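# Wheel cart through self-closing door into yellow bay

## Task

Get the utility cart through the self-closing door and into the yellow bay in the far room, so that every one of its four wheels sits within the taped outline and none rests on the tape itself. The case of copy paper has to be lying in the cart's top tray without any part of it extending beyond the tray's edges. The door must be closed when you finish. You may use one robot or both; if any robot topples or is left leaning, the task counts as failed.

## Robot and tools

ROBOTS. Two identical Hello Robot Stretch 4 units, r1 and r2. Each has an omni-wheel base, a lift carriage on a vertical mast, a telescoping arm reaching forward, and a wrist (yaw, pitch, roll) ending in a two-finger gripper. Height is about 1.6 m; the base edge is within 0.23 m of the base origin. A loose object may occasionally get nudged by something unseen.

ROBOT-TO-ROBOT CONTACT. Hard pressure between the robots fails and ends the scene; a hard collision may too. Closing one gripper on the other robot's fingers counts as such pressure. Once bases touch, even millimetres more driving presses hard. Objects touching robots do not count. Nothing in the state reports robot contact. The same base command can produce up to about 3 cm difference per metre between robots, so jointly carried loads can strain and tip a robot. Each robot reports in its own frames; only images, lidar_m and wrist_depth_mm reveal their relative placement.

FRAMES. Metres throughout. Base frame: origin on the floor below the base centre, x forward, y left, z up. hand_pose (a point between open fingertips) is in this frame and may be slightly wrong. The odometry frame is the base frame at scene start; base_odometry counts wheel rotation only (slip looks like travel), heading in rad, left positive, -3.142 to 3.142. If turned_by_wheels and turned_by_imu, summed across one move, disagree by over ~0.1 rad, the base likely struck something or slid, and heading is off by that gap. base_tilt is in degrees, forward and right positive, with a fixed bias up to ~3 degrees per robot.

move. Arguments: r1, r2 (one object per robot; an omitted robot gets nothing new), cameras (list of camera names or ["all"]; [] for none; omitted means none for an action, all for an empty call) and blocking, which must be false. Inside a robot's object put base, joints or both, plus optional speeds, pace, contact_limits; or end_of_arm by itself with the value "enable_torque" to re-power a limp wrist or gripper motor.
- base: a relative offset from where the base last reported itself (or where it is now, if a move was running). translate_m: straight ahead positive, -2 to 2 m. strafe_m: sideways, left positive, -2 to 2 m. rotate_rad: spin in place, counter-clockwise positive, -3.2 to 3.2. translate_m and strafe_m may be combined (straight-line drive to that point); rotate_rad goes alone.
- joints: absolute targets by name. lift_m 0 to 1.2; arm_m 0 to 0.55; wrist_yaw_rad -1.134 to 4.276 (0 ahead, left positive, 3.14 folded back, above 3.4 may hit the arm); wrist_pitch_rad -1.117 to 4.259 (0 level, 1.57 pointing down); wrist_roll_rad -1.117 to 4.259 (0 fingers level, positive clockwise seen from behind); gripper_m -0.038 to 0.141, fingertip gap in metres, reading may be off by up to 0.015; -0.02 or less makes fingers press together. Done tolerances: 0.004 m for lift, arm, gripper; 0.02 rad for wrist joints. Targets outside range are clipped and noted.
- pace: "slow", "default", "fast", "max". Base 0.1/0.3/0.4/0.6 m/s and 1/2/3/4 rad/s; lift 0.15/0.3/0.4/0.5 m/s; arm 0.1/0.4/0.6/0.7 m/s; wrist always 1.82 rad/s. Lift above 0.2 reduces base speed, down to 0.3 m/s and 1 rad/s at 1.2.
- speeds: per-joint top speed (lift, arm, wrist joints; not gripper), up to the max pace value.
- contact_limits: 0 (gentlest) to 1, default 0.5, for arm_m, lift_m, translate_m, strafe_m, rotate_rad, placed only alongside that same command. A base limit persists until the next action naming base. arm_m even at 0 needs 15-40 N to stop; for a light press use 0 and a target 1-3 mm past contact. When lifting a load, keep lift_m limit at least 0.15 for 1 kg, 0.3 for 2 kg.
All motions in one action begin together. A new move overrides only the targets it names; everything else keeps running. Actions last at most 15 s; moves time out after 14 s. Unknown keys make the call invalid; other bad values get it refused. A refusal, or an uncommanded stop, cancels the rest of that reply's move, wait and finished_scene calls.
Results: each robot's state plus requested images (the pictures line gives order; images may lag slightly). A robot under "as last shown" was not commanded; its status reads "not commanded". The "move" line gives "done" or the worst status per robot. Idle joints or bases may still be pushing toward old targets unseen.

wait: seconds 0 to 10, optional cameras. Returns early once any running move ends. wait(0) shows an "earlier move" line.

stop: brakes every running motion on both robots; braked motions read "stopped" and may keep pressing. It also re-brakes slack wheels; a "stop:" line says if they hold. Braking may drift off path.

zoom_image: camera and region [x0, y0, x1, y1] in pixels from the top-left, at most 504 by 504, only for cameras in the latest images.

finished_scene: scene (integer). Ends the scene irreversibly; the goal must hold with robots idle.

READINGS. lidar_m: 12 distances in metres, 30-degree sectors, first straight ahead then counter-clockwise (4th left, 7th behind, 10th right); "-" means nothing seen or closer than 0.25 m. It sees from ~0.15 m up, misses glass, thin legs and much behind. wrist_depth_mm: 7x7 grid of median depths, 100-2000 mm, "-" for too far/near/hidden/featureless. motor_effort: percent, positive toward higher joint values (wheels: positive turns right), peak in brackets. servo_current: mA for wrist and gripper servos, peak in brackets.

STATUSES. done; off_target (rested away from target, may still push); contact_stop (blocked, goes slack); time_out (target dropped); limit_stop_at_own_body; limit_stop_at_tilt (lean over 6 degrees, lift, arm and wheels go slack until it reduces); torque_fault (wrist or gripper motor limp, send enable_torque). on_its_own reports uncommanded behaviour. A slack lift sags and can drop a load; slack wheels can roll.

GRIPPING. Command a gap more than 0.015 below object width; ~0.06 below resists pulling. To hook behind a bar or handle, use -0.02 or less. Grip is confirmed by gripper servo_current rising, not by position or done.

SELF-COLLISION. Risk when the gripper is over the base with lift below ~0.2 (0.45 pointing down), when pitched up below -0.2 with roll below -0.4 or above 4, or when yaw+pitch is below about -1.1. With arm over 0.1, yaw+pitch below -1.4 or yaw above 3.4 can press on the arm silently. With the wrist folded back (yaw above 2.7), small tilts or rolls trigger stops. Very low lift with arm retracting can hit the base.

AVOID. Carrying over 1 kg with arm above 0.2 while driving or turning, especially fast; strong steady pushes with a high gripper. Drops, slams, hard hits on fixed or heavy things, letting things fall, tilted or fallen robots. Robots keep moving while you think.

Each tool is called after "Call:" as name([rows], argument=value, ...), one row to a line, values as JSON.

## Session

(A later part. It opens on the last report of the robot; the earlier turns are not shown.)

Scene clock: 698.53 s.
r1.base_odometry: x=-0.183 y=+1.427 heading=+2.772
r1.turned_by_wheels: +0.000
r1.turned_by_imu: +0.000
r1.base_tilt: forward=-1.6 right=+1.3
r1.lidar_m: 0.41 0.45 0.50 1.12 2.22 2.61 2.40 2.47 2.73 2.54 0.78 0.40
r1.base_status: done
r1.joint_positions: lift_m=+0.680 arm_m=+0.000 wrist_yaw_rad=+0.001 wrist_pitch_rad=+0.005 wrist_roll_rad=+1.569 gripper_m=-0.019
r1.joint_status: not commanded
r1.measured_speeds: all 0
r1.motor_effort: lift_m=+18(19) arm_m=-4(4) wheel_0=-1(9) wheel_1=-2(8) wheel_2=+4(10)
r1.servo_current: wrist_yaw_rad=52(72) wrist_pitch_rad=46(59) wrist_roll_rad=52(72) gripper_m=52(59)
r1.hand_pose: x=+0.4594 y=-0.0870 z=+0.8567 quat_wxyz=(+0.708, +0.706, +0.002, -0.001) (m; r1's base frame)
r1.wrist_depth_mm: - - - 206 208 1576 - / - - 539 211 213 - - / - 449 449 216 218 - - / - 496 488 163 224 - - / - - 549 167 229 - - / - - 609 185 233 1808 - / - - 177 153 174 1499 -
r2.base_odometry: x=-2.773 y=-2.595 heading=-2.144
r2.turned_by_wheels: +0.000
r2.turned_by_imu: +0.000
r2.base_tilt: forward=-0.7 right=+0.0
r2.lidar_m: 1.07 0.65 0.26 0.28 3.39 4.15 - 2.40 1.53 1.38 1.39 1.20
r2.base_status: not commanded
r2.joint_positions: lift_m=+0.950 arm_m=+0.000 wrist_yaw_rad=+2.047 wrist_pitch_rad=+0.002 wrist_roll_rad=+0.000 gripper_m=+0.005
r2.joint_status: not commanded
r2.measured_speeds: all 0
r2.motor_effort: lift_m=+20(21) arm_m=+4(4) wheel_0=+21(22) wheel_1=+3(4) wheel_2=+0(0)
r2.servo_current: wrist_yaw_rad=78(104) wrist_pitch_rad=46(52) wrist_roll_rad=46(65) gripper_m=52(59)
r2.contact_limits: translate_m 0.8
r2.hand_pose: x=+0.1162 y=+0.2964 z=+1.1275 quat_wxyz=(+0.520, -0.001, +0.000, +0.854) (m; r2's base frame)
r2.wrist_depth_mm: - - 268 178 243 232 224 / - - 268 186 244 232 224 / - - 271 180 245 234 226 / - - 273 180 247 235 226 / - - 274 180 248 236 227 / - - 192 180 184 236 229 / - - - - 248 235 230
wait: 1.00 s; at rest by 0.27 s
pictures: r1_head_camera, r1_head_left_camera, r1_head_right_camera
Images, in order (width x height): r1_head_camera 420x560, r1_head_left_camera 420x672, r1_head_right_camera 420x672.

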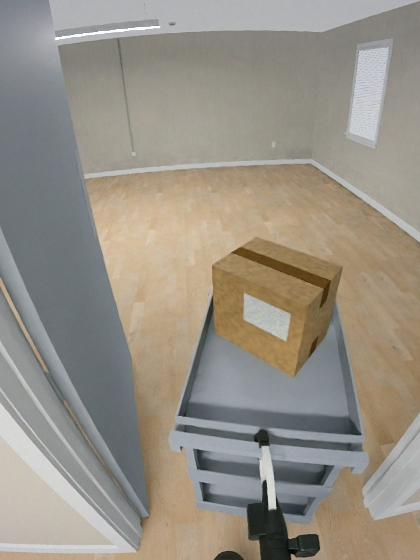

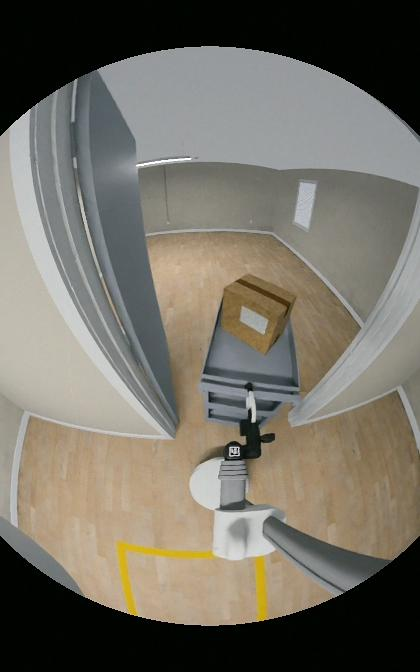

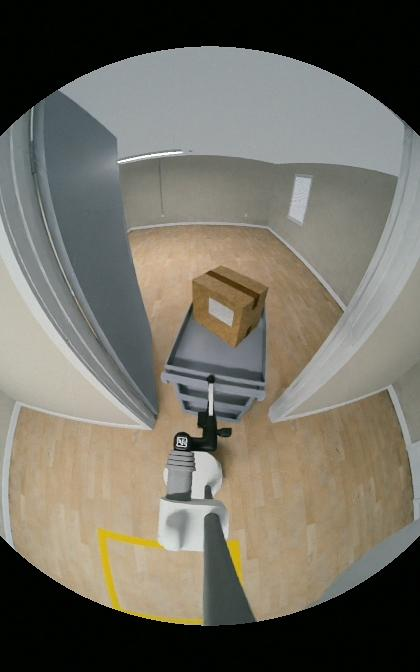

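Call:
move(blocking=false, r1={"base":{"translate_m":-0.6,"strafe_m":0.08},"pace":"slow"})

Call:
wait(seconds=9)

Call:
wait(seconds=0.5, cameras=["r1_head_camera","r1_head_left_camera","r1_head_right_camera"])

Scene clock: 707.83 s.
move: r1 moving
r1.base_odometry: x=-0.172 y=+1.421 heading=+2.772
r1.turned_by_wheels: +0.000
r1.turned_by_imu: +0.000
r1.base_tilt: forward=-1.6 right=+1.2
r1.lidar_m: 0.41 0.44 0.50 1.13 2.23 2.57 2.41 2.44 2.76 2.54 0.77 0.41
r1.base_status: translate_m moving; strafe_m moving
r1.joint_positions: lift_m=+0.680 arm_m=+0.000 wrist_yaw_rad=+0.002 wrist_pitch_rad=+0.005 wrist_roll_rad=+1.569 gripper_m=-0.019
r1.joint_status: not commanded
r1.measured_speeds: translate_m=-0.050 strafe_m=+0.007 rotate_rad=-0.004 lift_m=+0.000 arm_m=+0.000 wrist_yaw_rad=+0.000 wrist_pitch_rad=+0.000 wrist_roll_rad=+0.000
r1.motor_effort: lift_m=+19(19) arm_m=-4(4) wheel_0=-3(5) wheel_1=-4(5) wheel_2=+9(10)
r1.servo_current: wrist_yaw_rad=59(65) wrist_pitch_rad=46(46) wrist_roll_rad=46(65) gripper_m=52(52)
r1.hand_pose: x=+0.4594 y=-0.0870 z=+0.8567 quat_wxyz=(+0.708, +0.706, +0.002, -0.001) (m; r1's base frame)
r1.wrist_depth_mm: - - - 206 208 1576 - / - - 539 212 213 - - / - 452 449 216 219 - - / - 496 480 162 224 - - / - - 559 167 229 - - / - - 597 184 233 1808 - / - - 181 153 177 1464 -
r2: as last shown
r2.lidar_m: 1.06 0.63 0.25 0.30 3.41 4.20 - 2.40 1.52 1.39 1.40 1.21
r2.motor_effort: lift_m=+20(21) arm_m=+4(4) wheel_0=+21(21) wheel_1=+3(3) wheel_2=+0(0)
r2.servo_current: wrist_yaw_rad=72(85) wrist_pitch_rad=39(52) wrist_roll_rad=46(59) gripper_m=46(52)
r2.contact_limits: translate_m 0.8
r2.wrist_depth_mm: - - 267 177 242 232 224 / - - 268 186 244 232 224 / - - 270 180 245 235 224 / - - 272 179 247 234 226 / - - 273 179 247 236 227 / - - 191 180 184 236 229 / - - - - 248 235 229
pictures: none

Scene clock: 714.67 s.
earlier move: r1 done
r1.base_odometry: x=+0.347 y=+1.136 heading=+2.771
r1.turned_by_wheels: -0.001
r1.turned_by_imu: -0.002
r1.base_tilt: forward=-1.6 right=+1.3
r1.lidar_m: 0.41 0.97 1.26 2.03 2.08 1.99 1.81 1.86 2.39 2.66 1.55 0.40
r1.base_status: done
r1.joint_positions: lift_m=+0.680 arm_m=+0.000 wrist_yaw_rad=-0.001 wrist_pitch_rad=+0.005 wrist_roll_rad=+1.569 gripper_m=-0.019
r1.joint_status: not commanded
r1.measured_speeds: all 0
r1.motor_effort: lift_m=+19(19) arm_m=-4(4) wheel_0=-6(11) wheel_1=-2(7) wheel_2=+0(10)
r1.servo_current: wrist_yaw_rad=52(78) wrist_pitch_rad=46(59) wrist_roll_rad=39(65) gripper_m=46(59)
r1.hand_pose: x=+0.4592 y=-0.0877 z=+0.8567 quat_wxyz=(+0.708, +0.706, +0.001, -0.002) (m; r1's base frame)
r1.wrist_depth_mm: - - - 206 208 1537 - / - - 525 212 213 - - / - 452 442 216 218 - - / - 500 484 163 224 - - / - - 559 167 230 - - / - - 190 184 234 1808 - / - - 174 139 240 530 -
r2.base_odometry: x=-2.773 y=-2.595 heading=-2.144
r2.turned_by_wheels: +0.000
r2.turned_by_imu: +0.001
r2.base_tilt: forward=-0.7 right=+0.0
r2.lidar_m: 1.06 0.65 0.26 0.28 3.38 4.18 - 2.38 1.53 1.39 1.41 1.21
r2.base_status: not commanded
r2.joint_positions: lift_m=+0.950 arm_m=+0.000 wrist_yaw_rad=+2.047 wrist_pitch_rad=+0.002 wrist_roll_rad=+0.000 gripper_m=+0.005
r2.joint_status: not commanded
r2.measured_speeds: all 0
r2.motor_effort: lift_m=+21(21) arm_m=+4(5) wheel_0=+21(21) wheel_1=+3(3) wheel_2=+0(0)
r2.servo_current: wrist_yaw_rad=78(98) wrist_pitch_rad=39(52) wrist_roll_rad=46(59) gripper_m=46(59)
r2.contact_limits: translate_m 0.8
r2.hand_pose: x=+0.1162 y=+0.2964 z=+1.1275 quat_wxyz=(+0.520, -0.001, +0.000, +0.854) (m; r2's base frame)
r2.wrist_depth_mm: - - 267 177 242 232 224 / - - 268 187 242 231 224 / - - 270 180 245 234 225 / - - 272 180 246 236 226 / - - 272 179 248 236 226 / - - 191 180 185 236 229 / - - - - 248 235 229
wait: 6.83 of 9 s (r1 has come to rest)
pictures: none

Scene clock: 715.17 s.
r1.base_odometry: x=+0.347 y=+1.136 heading=+2.771
r1.turned_by_wheels: +0.000
r1.turned_by_imu: +0.000
r1.base_tilt: forward=-1.6 right=+1.3
r1.lidar_m: 0.42 0.94 1.24 2.03 2.07 1.95 1.81 1.85 2.40 2.65 1.54 0.42
r1.base_status: done
r1.joint_positions: lift_m=+0.680 arm_m=+0.000 wrist_yaw_rad=-0.001 wrist_pitch_rad=+0.005 wrist_roll_rad=+1.569 gripper_m=-0.019
r1.joint_status: not commanded
r1.measured_speeds: all 0
r1.motor_effort: lift_m=+19(19) arm_m=-4(4) wheel_0=-5(11) wheel_1=-2(7) wheel_2=+0(10)
r1.servo_current: wrist_yaw_rad=39(78) wrist_pitch_rad=46(59) wrist_roll_rad=46(65) gripper_m=46(59)
r1.hand_pose: x=+0.4592 y=-0.0877 z=+0.8567 quat_wxyz=(+0.708, +0.706, +0.001, -0.002) (m; r1's base frame)
r1.wrist_depth_mm: - - - 206 207 1576 - / - - 525 212 213 - - / - 445 442 216 218 - - / - 496 484 163 225 - - / - - 549 167 230 - - / - - 189 183 234 1756 - / - - 174 139 241 530 -
r2.base_odometry: x=-2.773 y=-2.595 heading=-2.144
r2.turned_by_wheels: +0.000
r2.turned_by_imu: +0.000
r2.base_tilt: forward=-0.7 right=+0.0
r2.lidar_m: 1.07 0.66 0.27 0.29 3.41 4.20 - 2.36 1.52 1.37 1.39 1.18
r2.base_status: not commanded
r2.joint_positions: lift_m=+0.950 arm_m=+0.000 wrist_yaw_rad=+2.047 wrist_pitch_rad=+0.002 wrist_roll_rad=+0.000 gripper_m=+0.005
r2.joint_status: not commanded
r2.measured_speeds: all 0
r2.motor_effort: lift_m=+21(21) arm_m=+4(5) wheel_0=+21(21) wheel_1=+3(3) wheel_2=+0(0)
r2.servo_current: wrist_yaw_rad=91(98) wrist_pitch_rad=39(52) wrist_roll_rad=59(59) gripper_m=52(59)
r2.contact_limits: translate_m 0.8
r2.hand_pose: x=+0.1162 y=+0.2964 z=+1.1275 quat_wxyz=(+0.520, -0.001, +0.000, +0.854) (m; r2's base frame)
r2.wrist_depth_mm: - - 266 178 242 232 224 / - - 267 186 243 233 225 / - - 270 180 245 233 226 / - - 272 180 246 236 227 / - - 273 179 247 236 226 / - - 192 180 185 236 229 / - - - - 249 236 230
wait: 0.50 s; at rest by 0.27 s
pictures: r1_head_camera, r1_head_left_camera, r1_head_right_camera
Images, in order (width x height): r1_head_camera 420x560, r1_head_left_camera 420x672, r1_head_right_camera 420x672.

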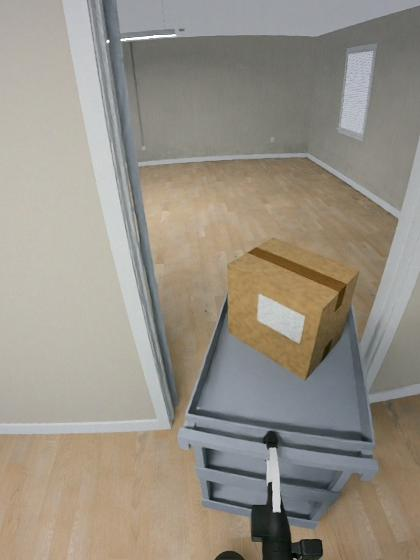

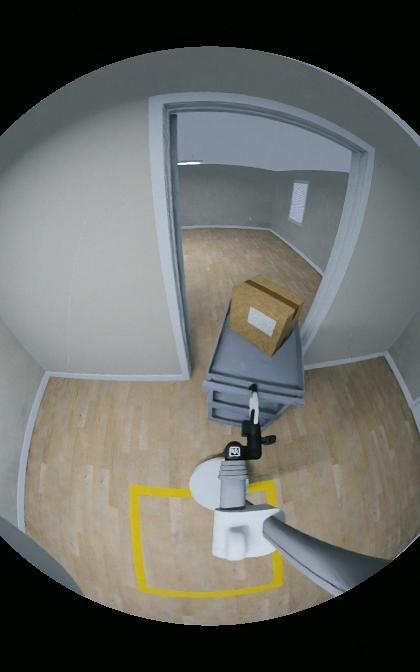

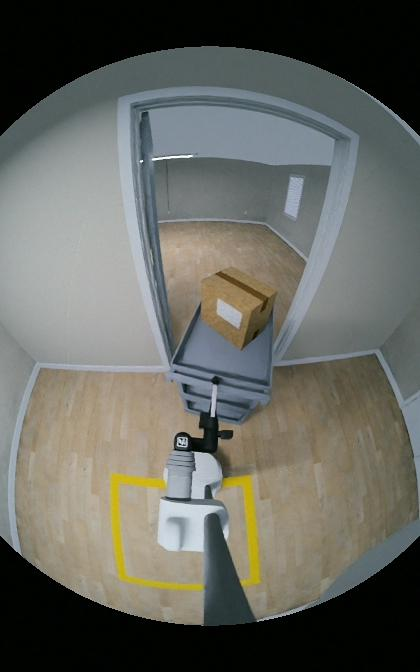

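Call:
move(blocking=false, r1={"base":{"translate_m":-0.45},"pace":"slow"})

Call:
wait(seconds=8)

Call:
move(blocking=false, r1={"base":{"translate_m":-0.4,"strafe_m":0.2},"pace":"slow"})

Call:
wait(seconds=8)

Call:
wait(seconds=0.5, cameras=["r1_head_camera","r1_head_left_camera","r1_head_right_camera"])

Scene clock: 732.47 s.
move: r1 moving
r1.base_odometry: x=+0.359 y=+1.131 heading=+2.771
r1.turned_by_wheels: -0.001
r1.turned_by_imu: -0.001
r1.base_tilt: forward=-1.6 right=+1.3
r1.lidar_m: 0.42 0.99 1.28 2.02 2.07 1.94 1.81 1.84 2.37 2.66 1.57 0.41
r1.base_status: translate_m moving
r1.joint_positions: lift_m=+0.680 arm_m=+0.000 wrist_yaw_rad=-0.001 wrist_pitch_rad=+0.005 wrist_roll_rad=+1.569 gripper_m=-0.019
r1.joint_status: not commanded
r1.measured_speeds: translate_m=-0.049 strafe_m=+0.000 rotate_rad=-0.002 lift_m=+0.000 arm_m=+0.000 wrist_yaw_rad=+0.000 wrist_pitch_rad=+0.000 wrist_roll_rad=+0.000
r1.motor_effort: lift_m=+19(19) arm_m=-4(4) wheel_0=-10(10) wheel_1=-5(5) wheel_2=+8(8)
r1.servo_current: wrist_yaw_rad=46(52) wrist_pitch_rad=46(52) wrist_roll_rad=46(52) gripper_m=46(59)
r1.hand_pose: x=+0.4592 y=-0.0877 z=+0.8567 quat_wxyz=(+0.708, +0.706, +0.001, -0.002) (m; r1's base frame)
r1.wrist_depth_mm: - - - 206 208 1618 - / - - 530 212 213 - - / - 449 445 215 218 - - / - 492 484 162 224 - - / - - 559 167 230 - - / - - 189 184 234 1756 - / - - 174 - 242 535 -
r2: as last shown
r2.lidar_m: 1.07 0.65 0.25 0.30 3.40 4.15 - 2.37 1.53 1.36 1.39 1.17
r2.motor_effort: lift_m=+21(21) arm_m=+4(4) wheel_0=+21(21) wheel_1=+3(3) wheel_2=+0(0)
r2.servo_current: wrist_yaw_rad=78(91) wrist_pitch_rad=39(46) wrist_roll_rad=33(52) gripper_m=46(52)
r2.contact_limits: translate_m 0.8
r2.wrist_depth_mm: - - 266 177 242 232 223 / - - 268 186 243 233 224 / - - 270 180 245 233 226 / - - 271 180 245 234 227 / - - 273 180 248 236 227 / - - 192 180 185 236 229 / - - - - 248 236 230
pictures: none

Scene clock: 737.73 s.
earlier move: r1 done
r1.base_odometry: x=+0.767 y=+0.973 heading=+2.772
r1.turned_by_wheels: +0.001
r1.turned_by_imu: +0.001
r1.base_tilt: forward=-1.6 right=+1.3
r1.lidar_m: 0.41 0.46 1.81 1.99 2.02 1.51 1.36 1.39 1.82 2.71 2.28 0.41
r1.base_status: done
r1.joint_positions: lift_m=+0.680 arm_m=+0.000 wrist_yaw_rad=+0.001 wrist_pitch_rad=+0.005 wrist_roll_rad=+1.569 gripper_m=-0.019
r1.joint_status: not commanded
r1.measured_speeds: all 0
r1.motor_effort: lift_m=+19(19) arm_m=-4(4) wheel_0=-2(11) wheel_1=-2(7) wheel_2=+4(9)
r1.servo_current: wrist_yaw_rad=46(72) wrist_pitch_rad=52(59) wrist_roll_rad=46(72) gripper_m=52(59)
r1.hand_pose: x=+0.4594 y=-0.0871 z=+0.8567 quat_wxyz=(+0.708, +0.706, +0.002, -0.002) (m; r1's base frame)
r1.wrist_depth_mm: - - 1281 198 201 - - / - 521 496 203 206 - - / - 442 439 - 213 - - / - 521 496 159 220 - - / - - 580 164 228 - - / - - 190 184 234 1808 - / - - 159 159 165 - -
r2.base_odometry: x=-2.773 y=-2.595 heading=-2.144
r2.turned_by_wheels: +0.000
r2.turned_by_imu: +0.001
r2.base_tilt: forward=-0.7 right=+0.0
r2.lidar_m: 1.08 0.63 0.25 0.31 3.39 4.19 - 2.41 1.53 1.37 1.39 1.19
r2.base_status: not commanded
r2.joint_positions: lift_m=+0.950 arm_m=+0.000 wrist_yaw_rad=+2.047 wrist_pitch_rad=+0.002 wrist_roll_rad=+0.000 gripper_m=+0.005
r2.joint_status: not commanded
r2.measured_speeds: all 0
r2.motor_effort: lift_m=+20(21) arm_m=+4(4) wheel_0=+21(22) wheel_1=+3(4) wheel_2=+0(1)
r2.servo_current: wrist_yaw_rad=72(104) wrist_pitch_rad=46(46) wrist_roll_rad=46(59) gripper_m=46(59)
r2.contact_limits: translate_m 0.8
r2.hand_pose: x=+0.1162 y=+0.2964 z=+1.1275 quat_wxyz=(+0.520, -0.001, +0.000, +0.854) (m; r2's base frame)
r2.wrist_depth_mm: - - 267 177 242 233 224 / - - 270 186 243 231 225 / - - 270 180 244 233 226 / - - 271 180 246 236 227 / - - 273 179 248 236 226 / - - 192 180 185 236 229 / - - - - 249 235 229
wait: 5.27 of 8 s (r1 has come to rest)
pictures: none

Scene clock: 738.23 s.
move: r1 moving
r1.base_odometry: x=+0.776 y=+0.963 heading=+2.771
r1.turned_by_wheels: +0.000
r1.turned_by_imu: +0.000
r1.base_tilt: forward=-1.6 right=+1.2
r1.lidar_m: 0.41 0.48 1.83 1.96 2.03 1.48 1.36 1.39 1.80 2.71 2.29 0.40
r1.base_status: translate_m moving; strafe_m moving
r1.joint_positions: lift_m=+0.680 arm_m=+0.000 wrist_yaw_rad=+0.001 wrist_pitch_rad=+0.005 wrist_roll_rad=+1.569 gripper_m=-0.019
r1.joint_status: not commanded
r1.measured_speeds: translate_m=-0.050 strafe_m=+0.025 rotate_rad=-0.002 lift_m=+0.000 arm_m=+0.000 wrist_yaw_rad=+0.000 wrist_pitch_rad=+0.000 wrist_roll_rad=+0.000
r1.motor_effort: lift_m=+19(19) arm_m=-4(4) wheel_0=-7(8) wheel_1=-4(4) wheel_2=+7(9)
r1.servo_current: wrist_yaw_rad=46(59) wrist_pitch_rad=39(52) wrist_roll_rad=52(59) gripper_m=59(59)
r1.hand_pose: x=+0.4594 y=-0.0871 z=+0.8567 quat_wxyz=(+0.708, +0.706, +0.002, -0.002) (m; r1's base frame)
r1.wrist_depth_mm: - - 1308 198 201 - - / - 521 492 205 207 - - / - 439 439 155 214 - - / - 521 500 159 221 - - / - - 580 165 229 - - / - - 190 184 233 1808 - / - - 159 160 244 - -
r2: as last shown
r2.turned_by_imu: +0.000
r2.base_tilt: forward=-0.8 right=+0.0
r2.lidar_m: 1.05 0.68 0.27 0.30 3.38 4.16 - 2.37 1.53 1.36 1.40 1.19
r2.motor_effort: lift_m=+21(21) arm_m=+4(4) wheel_0=+20(21) wheel_1=+3(3) wheel_2=+0(0)
r2.servo_current: wrist_yaw_rad=78(91) wrist_pitch_rad=39(46) wrist_roll_rad=52(59) gripper_m=52(52)
r2.contact_limits: translate_m 0.8
r2.wrist_depth_mm: - - 266 178 241 232 223 / - - 268 187 243 231 224 / - - 270 180 245 235 225 / - - 272 179 246 235 226 / - - 273 179 247 236 227 / - - 192 180 185 236 229 / - - - - 248 234 229
pictures: none

Scene clock: 743.37 s.
earlier move: r1 done
r1.base_odometry: x=+1.067 y=+0.642 heading=+2.771
r1.turned_by_wheels: -0.001
r1.turned_by_imu: -0.002
r1.base_tilt: forward=-1.6 right=+1.3
r1.lidar_m: 0.43 1.80 1.90 1.74 1.63 1.10 1.01 1.03 1.33 2.88 0.43 0.36
r1.base_status: done
r1.joint_positions: lift_m=+0.680 arm_m=+0.000 wrist_yaw_rad=-0.002 wrist_pitch_rad=+0.005 wrist_roll_rad=+1.569 gripper_m=-0.019
r1.joint_status: not commanded
r1.measured_speeds: all 0
r1.motor_effort: lift_m=+19(19) arm_m=-4(4) wheel_0=-7(13) wheel_1=-2(8) wheel_2=-1(9)
r1.servo_current: wrist_yaw_rad=46(72) wrist_pitch_rad=46(59) wrist_roll_rad=59(72) gripper_m=52(59)
r1.hand_pose: x=+0.4591 y=-0.0880 z=+0.8567 quat_wxyz=(+0.708, +0.706, +0.001, -0.003) (m; r1's base frame)
r1.wrist_depth_mm: - 430 418 117 173 - - / 1708 399 397 122 183 - - / - 480 469 189 195 - - / - - 569 - 207 - - / - - - 156 223 1708 - / - - 182 182 235 1537 - / - - 159 155 178 1464 1255
r2.base_odometry: x=-2.773 y=-2.595 heading=-2.144
r2.turned_by_wheels: +0.000
r2.turned_by_imu: +0.001
r2.base_tilt: forward=-0.7 right=+0.0
r2.lidar_m: 1.06 0.66 0.26 0.30 3.42 4.19 - 2.39 1.55 1.37 1.40 1.17
r2.base_status: not commanded
r2.joint_positions: lift_m=+0.950 arm_m=+0.000 wrist_yaw_rad=+2.047 wrist_pitch_rad=+0.002 wrist_roll_rad=+0.000 gripper_m=+0.005
r2.joint_status: not commanded
r2.measured_speeds: all 0
r2.motor_effort: lift_m=+20(21) arm_m=+4(4) wheel_0=+21(21) wheel_1=+3(3) wheel_2=+0(0)
r2.servo_current: wrist_yaw_rad=85(98) wrist_pitch_rad=39(52) wrist_roll_rad=52(59) gripper_m=46(59)
r2.contact_limits: translate_m 0.8
r2.hand_pose: x=+0.1162 y=+0.2964 z=+1.1275 quat_wxyz=(+0.520, -0.001, +0.000, +0.854) (m; r2's base frame)
r2.wrist_depth_mm: - - 267 177 243 232 223 / - - 268 186 244 232 224 / - - 271 180 246 234 226 / - - 272 180 247 235 227 / - - 273 179 248 236 227 / - - 192 180 185 236 229 / - - - - 250 235 230
wait: 5.13 of 8 s (r1 has come to rest)
pictures: none

Scene clock: 743.87 s.
r1.base_odometry: x=+1.067 y=+0.642 heading=+2.771
r1.turned_by_wheels: +0.000
r1.turned_by_imu: +0.000
r1.base_tilt: forward=-1.6 right=+1.3
r1.lidar_m: 0.44 1.79 1.91 1.76 1.64 1.07 0.99 1.03 1.32 2.85 0.45 0.37
r1.base_status: done
r1.joint_positions: lift_m=+0.680 arm_m=+0.000 wrist_yaw_rad=-0.002 wrist_pitch_rad=+0.005 wrist_roll_rad=+1.569 gripper_m=-0.019
r1.joint_status: not commanded
r1.measured_speeds: all 0
r1.motor_effort: lift_m=+19(19) arm_m=-4(4) wheel_0=-6(13) wheel_1=-3(8) wheel_2=-1(9)
r1.servo_current: wrist_yaw_rad=39(72) wrist_pitch_rad=52(59) wrist_roll_rad=72(72) gripper_m=52(59)
r1.hand_pose: x=+0.4591 y=-0.0880 z=+0.8567 quat_wxyz=(+0.708, +0.706, +0.001, -0.003) (m; r1's base frame)
r1.wrist_depth_mm: - 433 418 116 173 - - / 1708 402 397 122 183 - - / - 480 469 189 195 - - / - - 574 - 207 - - / - - - 156 224 1661 - / - - 182 183 234 1499 - / - - 159 155 177 1499 1229
r2.base_odometry: x=-2.773 y=-2.595 heading=-2.144
r2.turned_by_wheels: +0.000
r2.turned_by_imu: +0.000
r2.base_tilt: forward=-0.7 right=+0.0
r2.lidar_m: 1.07 0.66 0.27 0.29 3.40 4.15 - 2.44 1.56 1.37 1.39 1.18
r2.base_status: not commanded
r2.joint_positions: lift_m=+0.950 arm_m=+0.000 wrist_yaw_rad=+2.047 wrist_pitch_rad=+0.002 wrist_roll_rad=+0.000 gripper_m=+0.005
r2.joint_status: not commanded
r2.measured_speeds: all 0
r2.motor_effort: lift_m=+21(21) arm_m=+4(4) wheel_0=+21(21) wheel_1=+3(3) wheel_2=+0(0)
r2.servo_current: wrist_yaw_rad=91(98) wrist_pitch_rad=46(52) wrist_roll_rad=46(59) gripper_m=52(59)
r2.contact_limits: translate_m 0.8
r2.hand_pose: x=+0.1162 y=+0.2964 z=+1.1275 quat_wxyz=(+0.520, -0.001, +0.000, +0.854) (m; r2's base frame)
r2.wrist_depth_mm: - - 267 177 243 233 223 / - - 268 186 244 232 224 / - - 271 180 245 235 226 / - - 272 180 246 235 226 / - - 273 179 247 236 228 / - - 192 180 184 236 229 / - - - - 248 235 230
wait: 0.50 s; at rest by 0.27 s
pictures: r1_head_camera, r1_head_left_camera, r1_head_right_camera
Images, in order (width x height): r1_head_camera 420x560, r1_head_left_camera 420x672, r1_head_right_camera 420x672.

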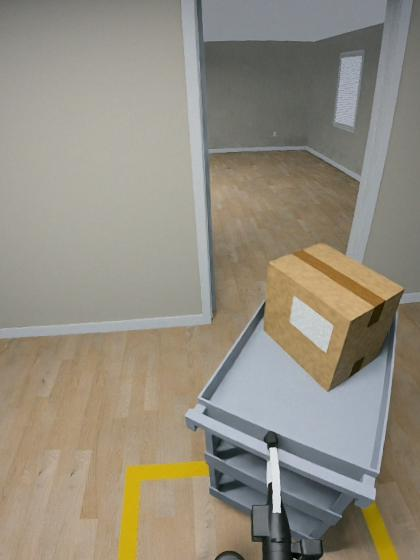

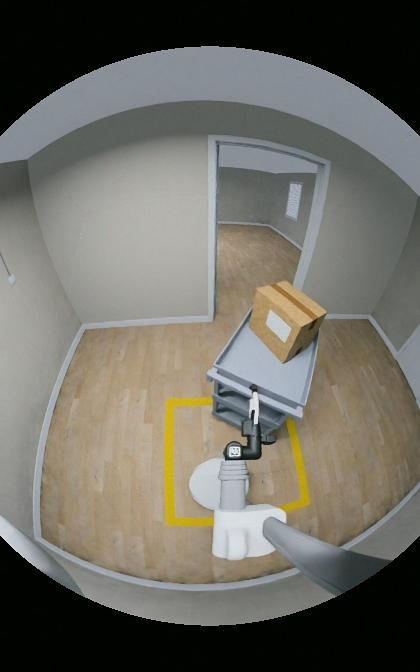

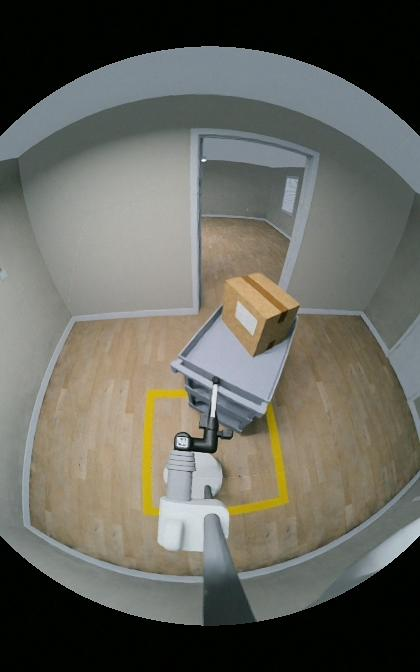

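Call:
move(blocking=false, r1={"base":{"translate_m":-0.54},"pace":"slow"})

Call:
wait(seconds=9)

Call:
wait(seconds=0.5, cameras=["r1_head_camera","r1_head_left_camera","r1_head_right_camera"])

Scene clock: 753.90 s.
move: r1 moving
r1.base_odometry: x=+1.078 y=+0.637 heading=+2.770
r1.turned_by_wheels: +0.000
r1.turned_by_imu: -0.001
r1.base_tilt: forward=-1.6 right=+1.3
r1.lidar_m: 0.42 1.81 1.91 1.75 1.60 1.07 0.97 1.01 1.28 2.82 2.88 0.39
r1.base_status: translate_m moving
r1.joint_positions: lift_m=+0.680 arm_m=+0.000 wrist_yaw_rad=-0.002 wrist_pitch_rad=+0.005 wrist_roll_rad=+1.569 gripper_m=-0.019
r1.joint_status: not commanded
r1.measured_speeds: translate_m=-0.048 strafe_m=+0.000 rotate_rad=+0.000 lift_m=+0.000 arm_m=+0.000 wrist_yaw_rad=+0.000 wrist_pitch_rad=+0.000 wrist_roll_rad=+0.000
r1.motor_effort: lift_m=+19(19) arm_m=-4(4) wheel_0=-5(10) wheel_1=-5(6) wheel_2=+8(8)
r1.servo_current: wrist_yaw_rad=46(59) wrist_pitch_rad=46(52) wrist_roll_rad=46(65) gripper_m=46(52)
r1.hand_pose: x=+0.4591 y=-0.0880 z=+0.8567 quat_wxyz=(+0.708, +0.706, +0.001, -0.003) (m; r1's base frame)
r1.wrist_depth_mm: - 430 413 116 171 - - / 1661 394 399 121 182 - - / - 477 469 188 195 - - / - - 569 - 206 - - / - - - 155 224 1756 - / - - 182 183 234 1537 - / - - 159 155 165 1397 1255
r2: as last shown
r2.base_tilt: forward=-0.7 right=-0.1
r2.lidar_m: 1.07 0.65 0.26 0.29 3.39 4.19 - 2.44 1.56 1.37 1.39 1.16
r2.motor_effort: lift_m=+21(21) arm_m=+4(4) wheel_0=+21(21) wheel_1=+3(3) wheel_2=+0(1)
r2.servo_current: wrist_yaw_rad=91(98) wrist_pitch_rad=39(46) wrist_roll_rad=52(52) gripper_m=46(52)
r2.contact_limits: translate_m 0.8
r2.wrist_depth_mm: - - 267 178 242 233 223 / - - 268 187 244 233 225 / - - 270 179 245 233 226 / - - 272 180 246 235 225 / - - 274 179 247 236 227 / - - 191 180 185 236 229 / - - - - 248 234 229
pictures: none

Scene clock: 760.07 s.
earlier move: r1 done
r1.base_odometry: x=+1.570 y=+0.446 heading=+2.771
r1.turned_by_wheels: +0.000
r1.turned_by_imu: +0.001
r1.base_tilt: forward=-1.6 right=+1.2
r1.lidar_m: 0.42 2.34 1.81 1.69 0.76 0.52 0.46 0.48 0.62 1.39 3.07 0.38
r1.base_status: done
r1.joint_positions: lift_m=+0.680 arm_m=+0.000 wrist_yaw_rad=+0.001 wrist_pitch_rad=+0.005 wrist_roll_rad=+1.569 gripper_m=-0.019
r1.joint_status: not commanded
r1.measured_speeds: all 0
r1.motor_effort: lift_m=+19(19) arm_m=-3(4) wheel_0=-1(10) wheel_1=-3(9) wheel_2=+4(9)
r1.servo_current: wrist_yaw_rad=52(72) wrist_pitch_rad=52(59) wrist_roll_rad=46(72) gripper_m=52(59)
r1.hand_pose: x=+0.4594 y=-0.0871 z=+0.8567 quat_wxyz=(+0.708, +0.706, +0.002, -0.002) (m; r1's base frame)
r1.wrist_depth_mm: - 430 413 113 170 - - / - 397 397 120 181 - - / - 480 466 186 193 - - / - - 580 - 205 - - / - - - 153 223 1708 - / - - - 185 234 1756 - / - - 178 154 166 1464 1229
r2.base_odometry: x=-2.773 y=-2.595 heading=-2.144
r2.turned_by_wheels: +0.000
r2.turned_by_imu: +0.001
r2.base_tilt: forward=-0.7 right=+0.0
r2.lidar_m: 1.07 0.68 0.27 0.29 3.38 4.16 - 2.37 1.51 1.38 1.41 1.18
r2.base_status: not commanded
r2.joint_positions: lift_m=+0.950 arm_m=+0.000 wrist_yaw_rad=+2.047 wrist_pitch_rad=+0.002 wrist_roll_rad=+0.000 gripper_m=+0.005
r2.joint_status: not commanded
r2.measured_speeds: all 0
r2.motor_effort: lift_m=+21(21) arm_m=+4(5) wheel_0=+21(21) wheel_1=+3(4) wheel_2=+0(1)
r2.servo_current: wrist_yaw_rad=85(98) wrist_pitch_rad=39(52) wrist_roll_rad=46(65) gripper_m=46(59)
r2.contact_limits: translate_m 0.8
r2.hand_pose: x=+0.1162 y=+0.2964 z=+1.1275 quat_wxyz=(+0.520, -0.001, +0.000, +0.854) (m; r2's base frame)
r2.wrist_depth_mm: - - 267 178 242 233 224 / - - 270 186 243 232 224 / - - 270 180 245 233 226 / - - 272 180 246 236 227 / - - 274 179 248 236 227 / - - 192 180 185 236 230 / - - - - 247 235 229
wait: 6.17 of 9 s (r1 has come to rest)
pictures: none

Scene clock: 760.57 s.
r1.base_odometry: x=+1.570 y=+0.446 heading=+2.771
r1.turned_by_wheels: +0.000
r1.turned_by_imu: +0.000
r1.base_tilt: forward=-1.6 right=+1.3
r1.lidar_m: 0.43 2.34 1.85 1.68 0.78 0.52 0.46 0.47 0.62 1.37 3.06 0.38
r1.base_status: done
r1.joint_positions: lift_m=+0.680 arm_m=+0.000 wrist_yaw_rad=+0.001 wrist_pitch_rad=+0.005 wrist_roll_rad=+1.569 gripper_m=-0.019
r1.joint_status: not commanded
r1.measured_speeds: all 0
r1.motor_effort: lift_m=+19(19) arm_m=-4(4) wheel_0=-1(10) wheel_1=-3(9) wheel_2=+4(9)
r1.servo_current: wrist_yaw_rad=39(72) wrist_pitch_rad=39(59) wrist_roll_rad=39(72) gripper_m=52(59)
r1.hand_pose: x=+0.4594 y=-0.0871 z=+0.8567 quat_wxyz=(+0.708, +0.706, +0.002, -0.002) (m; r1's base frame)
r1.wrist_depth_mm: - 430 415 113 170 - - / - 397 392 121 180 - - / - 477 466 187 193 - - / - - 564 - 204 - - / - - - 153 223 1808 - / - - - 185 233 1808 - / - - 177 154 165 1499 1255
r2.base_odometry: x=-2.773 y=-2.595 heading=-2.144
r2.turned_by_wheels: +0.000
r2.turned_by_imu: +0.000
r2.base_tilt: forward=-0.7 right=+0.0
r2.lidar_m: 1.06 0.65 0.26 0.31 3.39 4.17 - 2.38 1.54 1.38 1.40 1.20
r2.base_status: not commanded
r2.joint_positions: lift_m=+0.950 arm_m=+0.000 wrist_yaw_rad=+2.047 wrist_pitch_rad=+0.002 wrist_roll_rad=+0.000 gripper_m=+0.005
r2.joint_status: not commanded
r2.measured_speeds: all 0
r2.motor_effort: lift_m=+20(21) arm_m=+4(5) wheel_0=+21(21) wheel_1=+3(4) wheel_2=+0(1)
r2.servo_current: wrist_yaw_rad=91(98) wrist_pitch_rad=39(52) wrist_roll_rad=39(65) gripper_m=46(59)
r2.contact_limits: translate_m 0.8
r2.hand_pose: x=+0.1162 y=+0.2964 z=+1.1275 quat_wxyz=(+0.520, -0.001, +0.000, +0.854) (m; r2's base frame)
r2.wrist_depth_mm: - - 267 177 243 233 224 / - - 270 186 243 232 224 / - - 270 180 245 234 226 / - - 271 180 246 235 226 / - - 273 179 248 236 227 / - - 192 180 185 236 229 / - - - - 249 235 229
wait: 0.50 s; at rest by 0.27 s
pictures: r1_head_camera, r1_head_left_camera, r1_head_right_camera
Images, in order (width x height): r1_head_camera 420x560, r1_head_left_camera 420x672, r1_head_right_camera 420x672.

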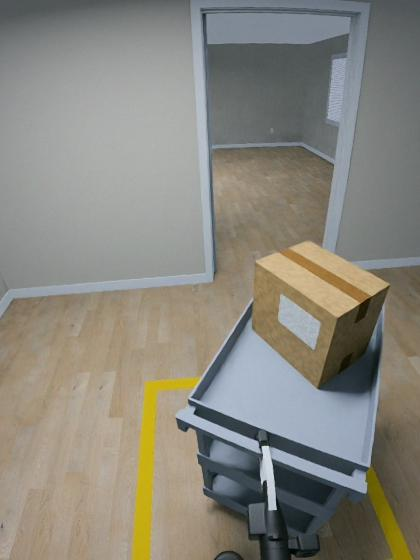

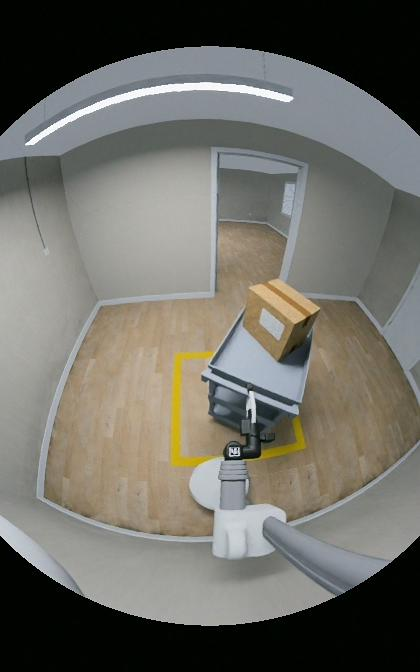

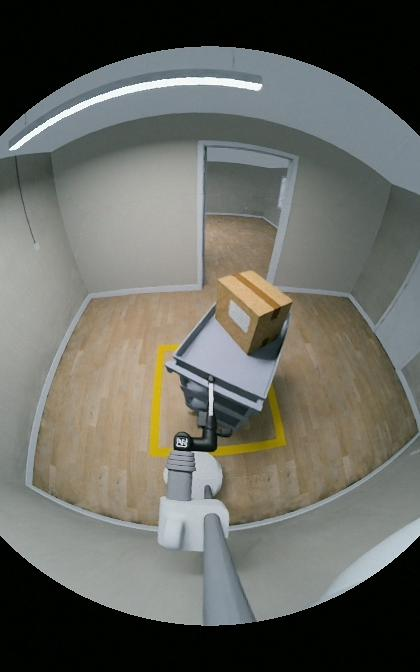

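Call:
zoom_image(camera="r1_head_left_camera", region=[150, 320, 330, 500])

Call:
zoom_image(camera="r1_head_right_camera", region=[130, 310, 310, 490])

Call:
zoom_image(camera="r1_head_camera", region=[120, 240, 420, 560])

Scaled by 2.800 from the camera's 420x672 image, which has a finer 600x960 frame.

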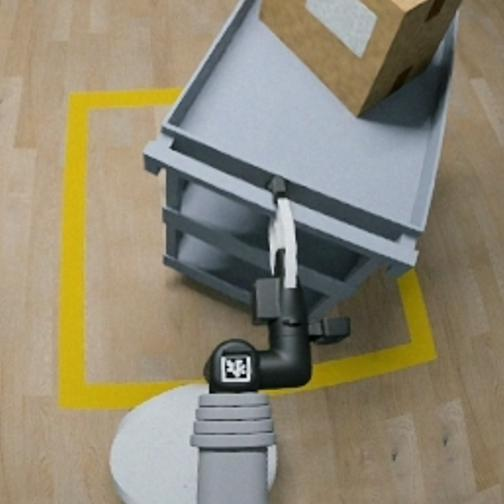

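Scaled by 2.800 from the camera's 420x672 image, which has a finer 600x960 frame.

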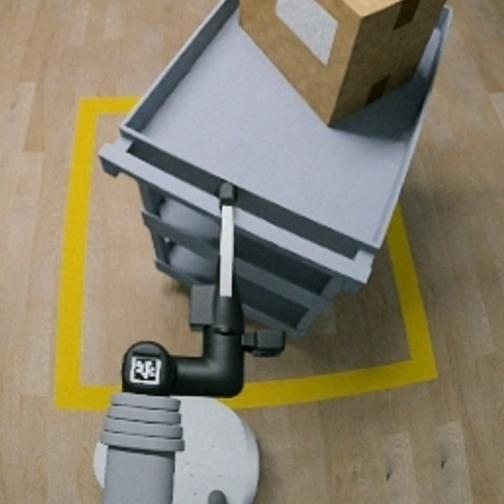

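Scaled by 1.575 from the camera's 420x560 image, which has a finer 600x800 frame.

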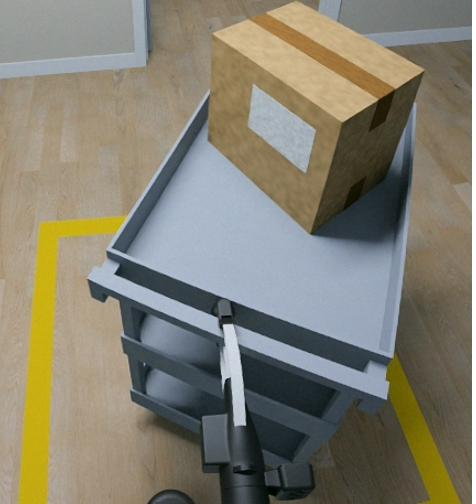

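Call:
move(blocking=false, r1={"base":{"strafe_m":-0.27},"pace":"slow"})

Call:
wait(seconds=6)

Call:
wait(seconds=0.5, cameras=["r1_head_camera","r1_head_left_camera","r1_head_right_camera"])

Call:
zoom_image(camera="r1_head_left_camera", region=[150, 300, 330, 500])

Call:
zoom_image(camera="r1_head_right_camera", region=[130, 290, 310, 490])

Scene clock: 791.63 s.
move: r1 moving
r1.base_odometry: x=+1.575 y=+0.459 heading=+2.771
r1.turned_by_wheels: +0.000
r1.turned_by_imu: +0.000
r1.base_tilt: forward=-1.6 right=+1.3
r1.lidar_m: 0.42 2.35 1.84 1.69 0.76 0.49 0.45 0.47 0.62 1.38 3.04 0.37
r1.base_status: strafe_m moving
r1.joint_positions: lift_m=+0.680 arm_m=+0.000 wrist_yaw_rad=+0.002 wrist_pitch_rad=+0.005 wrist_roll_rad=+1.569 gripper_m=-0.019
r1.joint_status: not commanded
r1.measured_speeds: translate_m=+0.000 strafe_m=-0.056 rotate_rad=-0.001 lift_m=+0.000 arm_m=+0.000 wrist_yaw_rad=+0.000 wrist_pitch_rad=+0.000 wrist_roll_rad=+0.000
r1.motor_effort: lift_m=+19(19) arm_m=-4(4) wheel_0=+11(13) wheel_1=-4(5) wheel_2=+1(2)
r1.servo_current: wrist_yaw_rad=46(59) wrist_pitch_rad=52(52) wrist_roll_rad=59(59) gripper_m=59(59)
r1.hand_pose: x=+0.4595 y=-0.0867 z=+0.8567 quat_wxyz=(+0.708, +0.706, +0.003, -0.001) (m; r1's base frame)
r1.wrist_depth_mm: - 430 421 115 171 - - / - 402 399 121 181 - - / - 477 462 187 193 - - / - - 559 - 204 - - / - - - 151 222 1661 - / - - - 184 233 1808 - / - - 176 155 165 1464 1255
r2: as last shown
r2.lidar_m: 1.07 0.66 0.28 0.29 3.40 4.18 - 2.36 1.51 1.39 1.43 1.19
r2.motor_effort: lift_m=+21(21) arm_m=+4(4) wheel_0=+21(21) wheel_1=+3(3) wheel_2=+0(1)
r2.servo_current: wrist_yaw_rad=91(98) wrist_pitch_rad=39(46) wrist_roll_rad=46(52) gripper_m=46(59)
r2.contact_limits: translate_m 0.8
r2.wrist_depth_mm: - - 268 177 242 232 224 / - - 268 187 243 232 224 / - - 270 179 245 234 226 / - - 272 180 247 235 227 / - - 274 180 248 236 227 / - - 192 180 185 236 229 / - - - - 248 235 229
pictures: none

Scene clock: 794.97 s.
earlier move: r1 done
r1.base_odometry: x=+1.668 y=+0.698 heading=+2.771
r1.turned_by_wheels: +0.000
r1.turned_by_imu: -0.001
r1.base_tilt: forward=-1.6 right=+1.3
r1.lidar_m: 0.37 0.44 2.10 1.94 0.74 0.48 0.43 0.45 0.58 1.28 2.79 0.43
r1.base_status: done
r1.joint_positions: lift_m=+0.680 arm_m=+0.000 wrist_yaw_rad=+0.003 wrist_pitch_rad=+0.005 wrist_roll_rad=+1.569 gripper_m=-0.019
r1.joint_status: not commanded
r1.measured_speeds: all 0
r1.motor_effort: lift_m=+19(19) arm_m=+4(4) wheel_0=+4(14) wheel_1=-2(5) wheel_2=+0(2)
r1.servo_current: wrist_yaw_rad=59(72) wrist_pitch_rad=52(59) wrist_roll_rad=52(72) gripper_m=52(59)
r1.hand_pose: x=+0.4595 y=-0.0866 z=+0.8567 quat_wxyz=(+0.708, +0.706, +0.003, -0.001) (m; r1's base frame)
r1.wrist_depth_mm: - - - 220 220 1661 - / - - - 222 222 - - / - 512 488 224 227 - - / - 477 466 227 229 - - / - - 521 170 232 - - / - - 559 185 232 - - / - - 178 153 177 535 -
r2.base_odometry: x=-2.773 y=-2.595 heading=-2.144
r2.turned_by_wheels: +0.000
r2.turned_by_imu: +0.000
r2.base_tilt: forward=-0.7 right=+0.0
r2.lidar_m: 1.03 0.67 0.26 0.28 3.37 4.21 - 2.39 1.52 1.39 1.40 1.19
r2.base_status: not commanded
r2.joint_positions: lift_m=+0.950 arm_m=+0.000 wrist_yaw_rad=+2.047 wrist_pitch_rad=+0.002 wrist_roll_rad=+0.000 gripper_m=+0.005
r2.joint_status: not commanded
r2.measured_speeds: all 0
r2.motor_effort: lift_m=+21(21) arm_m=+4(4) wheel_0=+21(21) wheel_1=+3(3) wheel_2=+0(1)
r2.servo_current: wrist_yaw_rad=78(98) wrist_pitch_rad=33(52) wrist_roll_rad=52(59) gripper_m=46(59)
r2.contact_limits: translate_m 0.8
r2.hand_pose: x=+0.1162 y=+0.2964 z=+1.1275 quat_wxyz=(+0.520, -0.001, +0.000, +0.854) (m; r2's base frame)
r2.wrist_depth_mm: - - 267 177 242 232 223 / - - 268 187 244 232 224 / - - 270 179 245 233 225 / - - 271 180 248 235 227 / - - 273 179 248 236 229 / - - 192 180 185 236 229 / - - - - 249 236 230
wait: 3.33 of 6 s (r1 has come to rest)
pictures: none

Scene clock: 795.47 s.
r1.base_odometry: x=+1.668 y=+0.698 heading=+2.771
r1.turned_by_wheels: +0.000
r1.turned_by_imu: +0.000
r1.base_tilt: forward=-1.6 right=+1.3
r1.lidar_m: 0.40 0.44 2.12 1.94 0.71 0.47 0.43 0.44 0.61 1.29 2.78 0.43
r1.base_status: done
r1.joint_positions: lift_m=+0.680 arm_m=+0.000 wrist_yaw_rad=+0.003 wrist_pitch_rad=+0.005 wrist_roll_rad=+1.569 gripper_m=-0.019
r1.joint_status: not commanded
r1.measured_speeds: all 0
r1.motor_effort: lift_m=+19(19) arm_m=+4(4) wheel_0=+4(14) wheel_1=-2(5) wheel_2=+0(2)
r1.servo_current: wrist_yaw_rad=59(72) wrist_pitch_rad=52(59) wrist_roll_rad=39(72) gripper_m=46(59)
r1.hand_pose: x=+0.4595 y=-0.0866 z=+0.8567 quat_wxyz=(+0.708, +0.706, +0.003, -0.001) (m; r1's base frame)
r1.wrist_depth_mm: - - - 220 220 1708 - / - - - 222 224 - - / - 512 484 224 226 - - / - 473 469 228 229 - - / - - 521 170 231 - - / - - 559 184 234 - - / - - 178 154 177 535 -
r2.base_odometry: x=-2.773 y=-2.595 heading=-2.144
r2.turned_by_wheels: +0.000
r2.turned_by_imu: +0.000
r2.base_tilt: forward=-0.7 right=+0.0
r2.lidar_m: 1.06 0.65 0.25 0.29 3.38 4.20 - 2.41 1.56 1.39 1.41 1.18
r2.base_status: not commanded
r2.joint_positions: lift_m=+0.950 arm_m=+0.000 wrist_yaw_rad=+2.047 wrist_pitch_rad=+0.002 wrist_roll_rad=+0.000 gripper_m=+0.005
r2.joint_status: not commanded
r2.measured_speeds: all 0
r2.motor_effort: lift_m=+20(21) arm_m=+4(4) wheel_0=+21(21) wheel_1=+3(3) wheel_2=+0(1)
r2.servo_current: wrist_yaw_rad=72(98) wrist_pitch_rad=46(52) wrist_roll_rad=39(59) gripper_m=52(59)
r2.contact_limits: translate_m 0.8
r2.hand_pose: x=+0.1162 y=+0.2964 z=+1.1275 quat_wxyz=(+0.520, -0.001, +0.000, +0.854) (m; r2's base frame)
r2.wrist_depth_mm: - - 267 177 242 232 224 / - - 268 186 243 233 224 / - - 270 180 245 235 225 / - - 272 180 246 235 226 / - - 274 179 248 236 226 / - - 192 180 185 236 229 / - - - - 248 235 230
wait: 0.50 s; at rest by 0.27 s
pictures: r1_head_camera, r1_head_left_camera, r1_head_right_camera
Images, in order (width x height): r1_head_camera 420x560, r1_head_left_camera 420x672, r1_head_right_camera 420x672.

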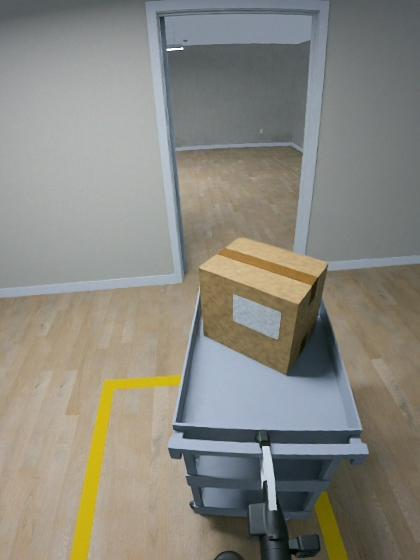

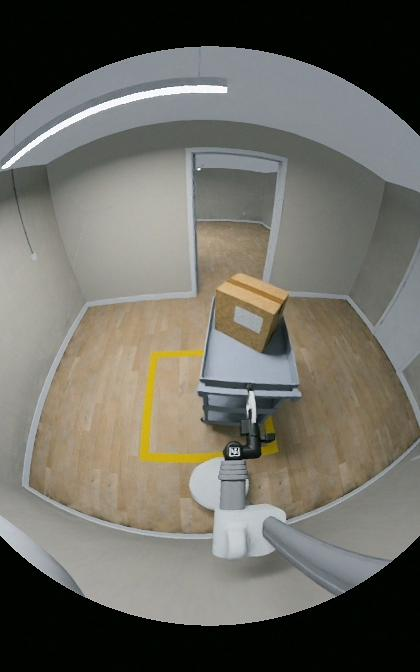

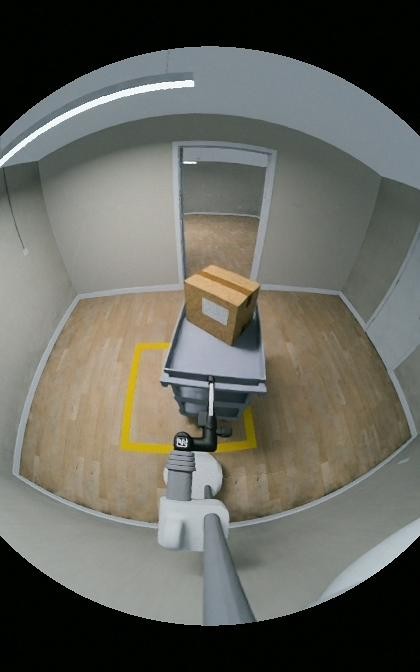

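Scaled by 2.520 from the camera's 420x672 image, which has a finer 600x960 frame.

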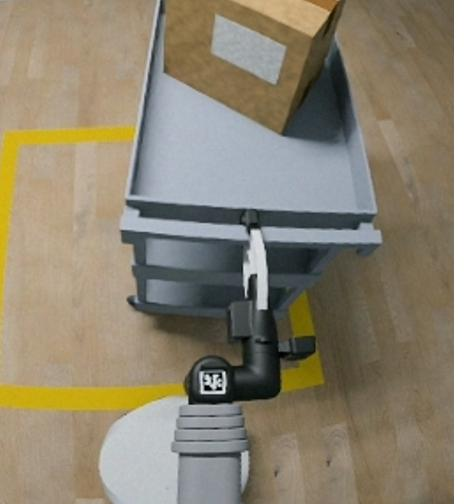

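Scaled by 2.520 from the camera's 420x672 image, which has a finer 600x960 frame.

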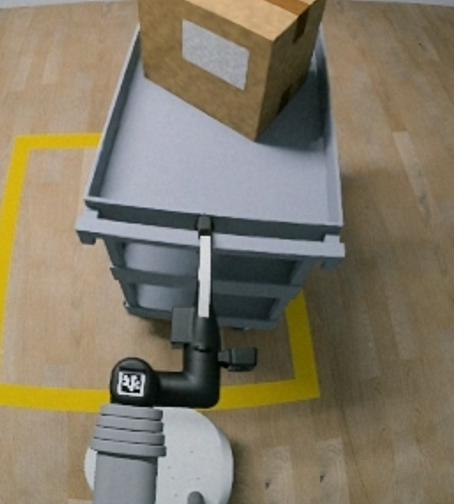

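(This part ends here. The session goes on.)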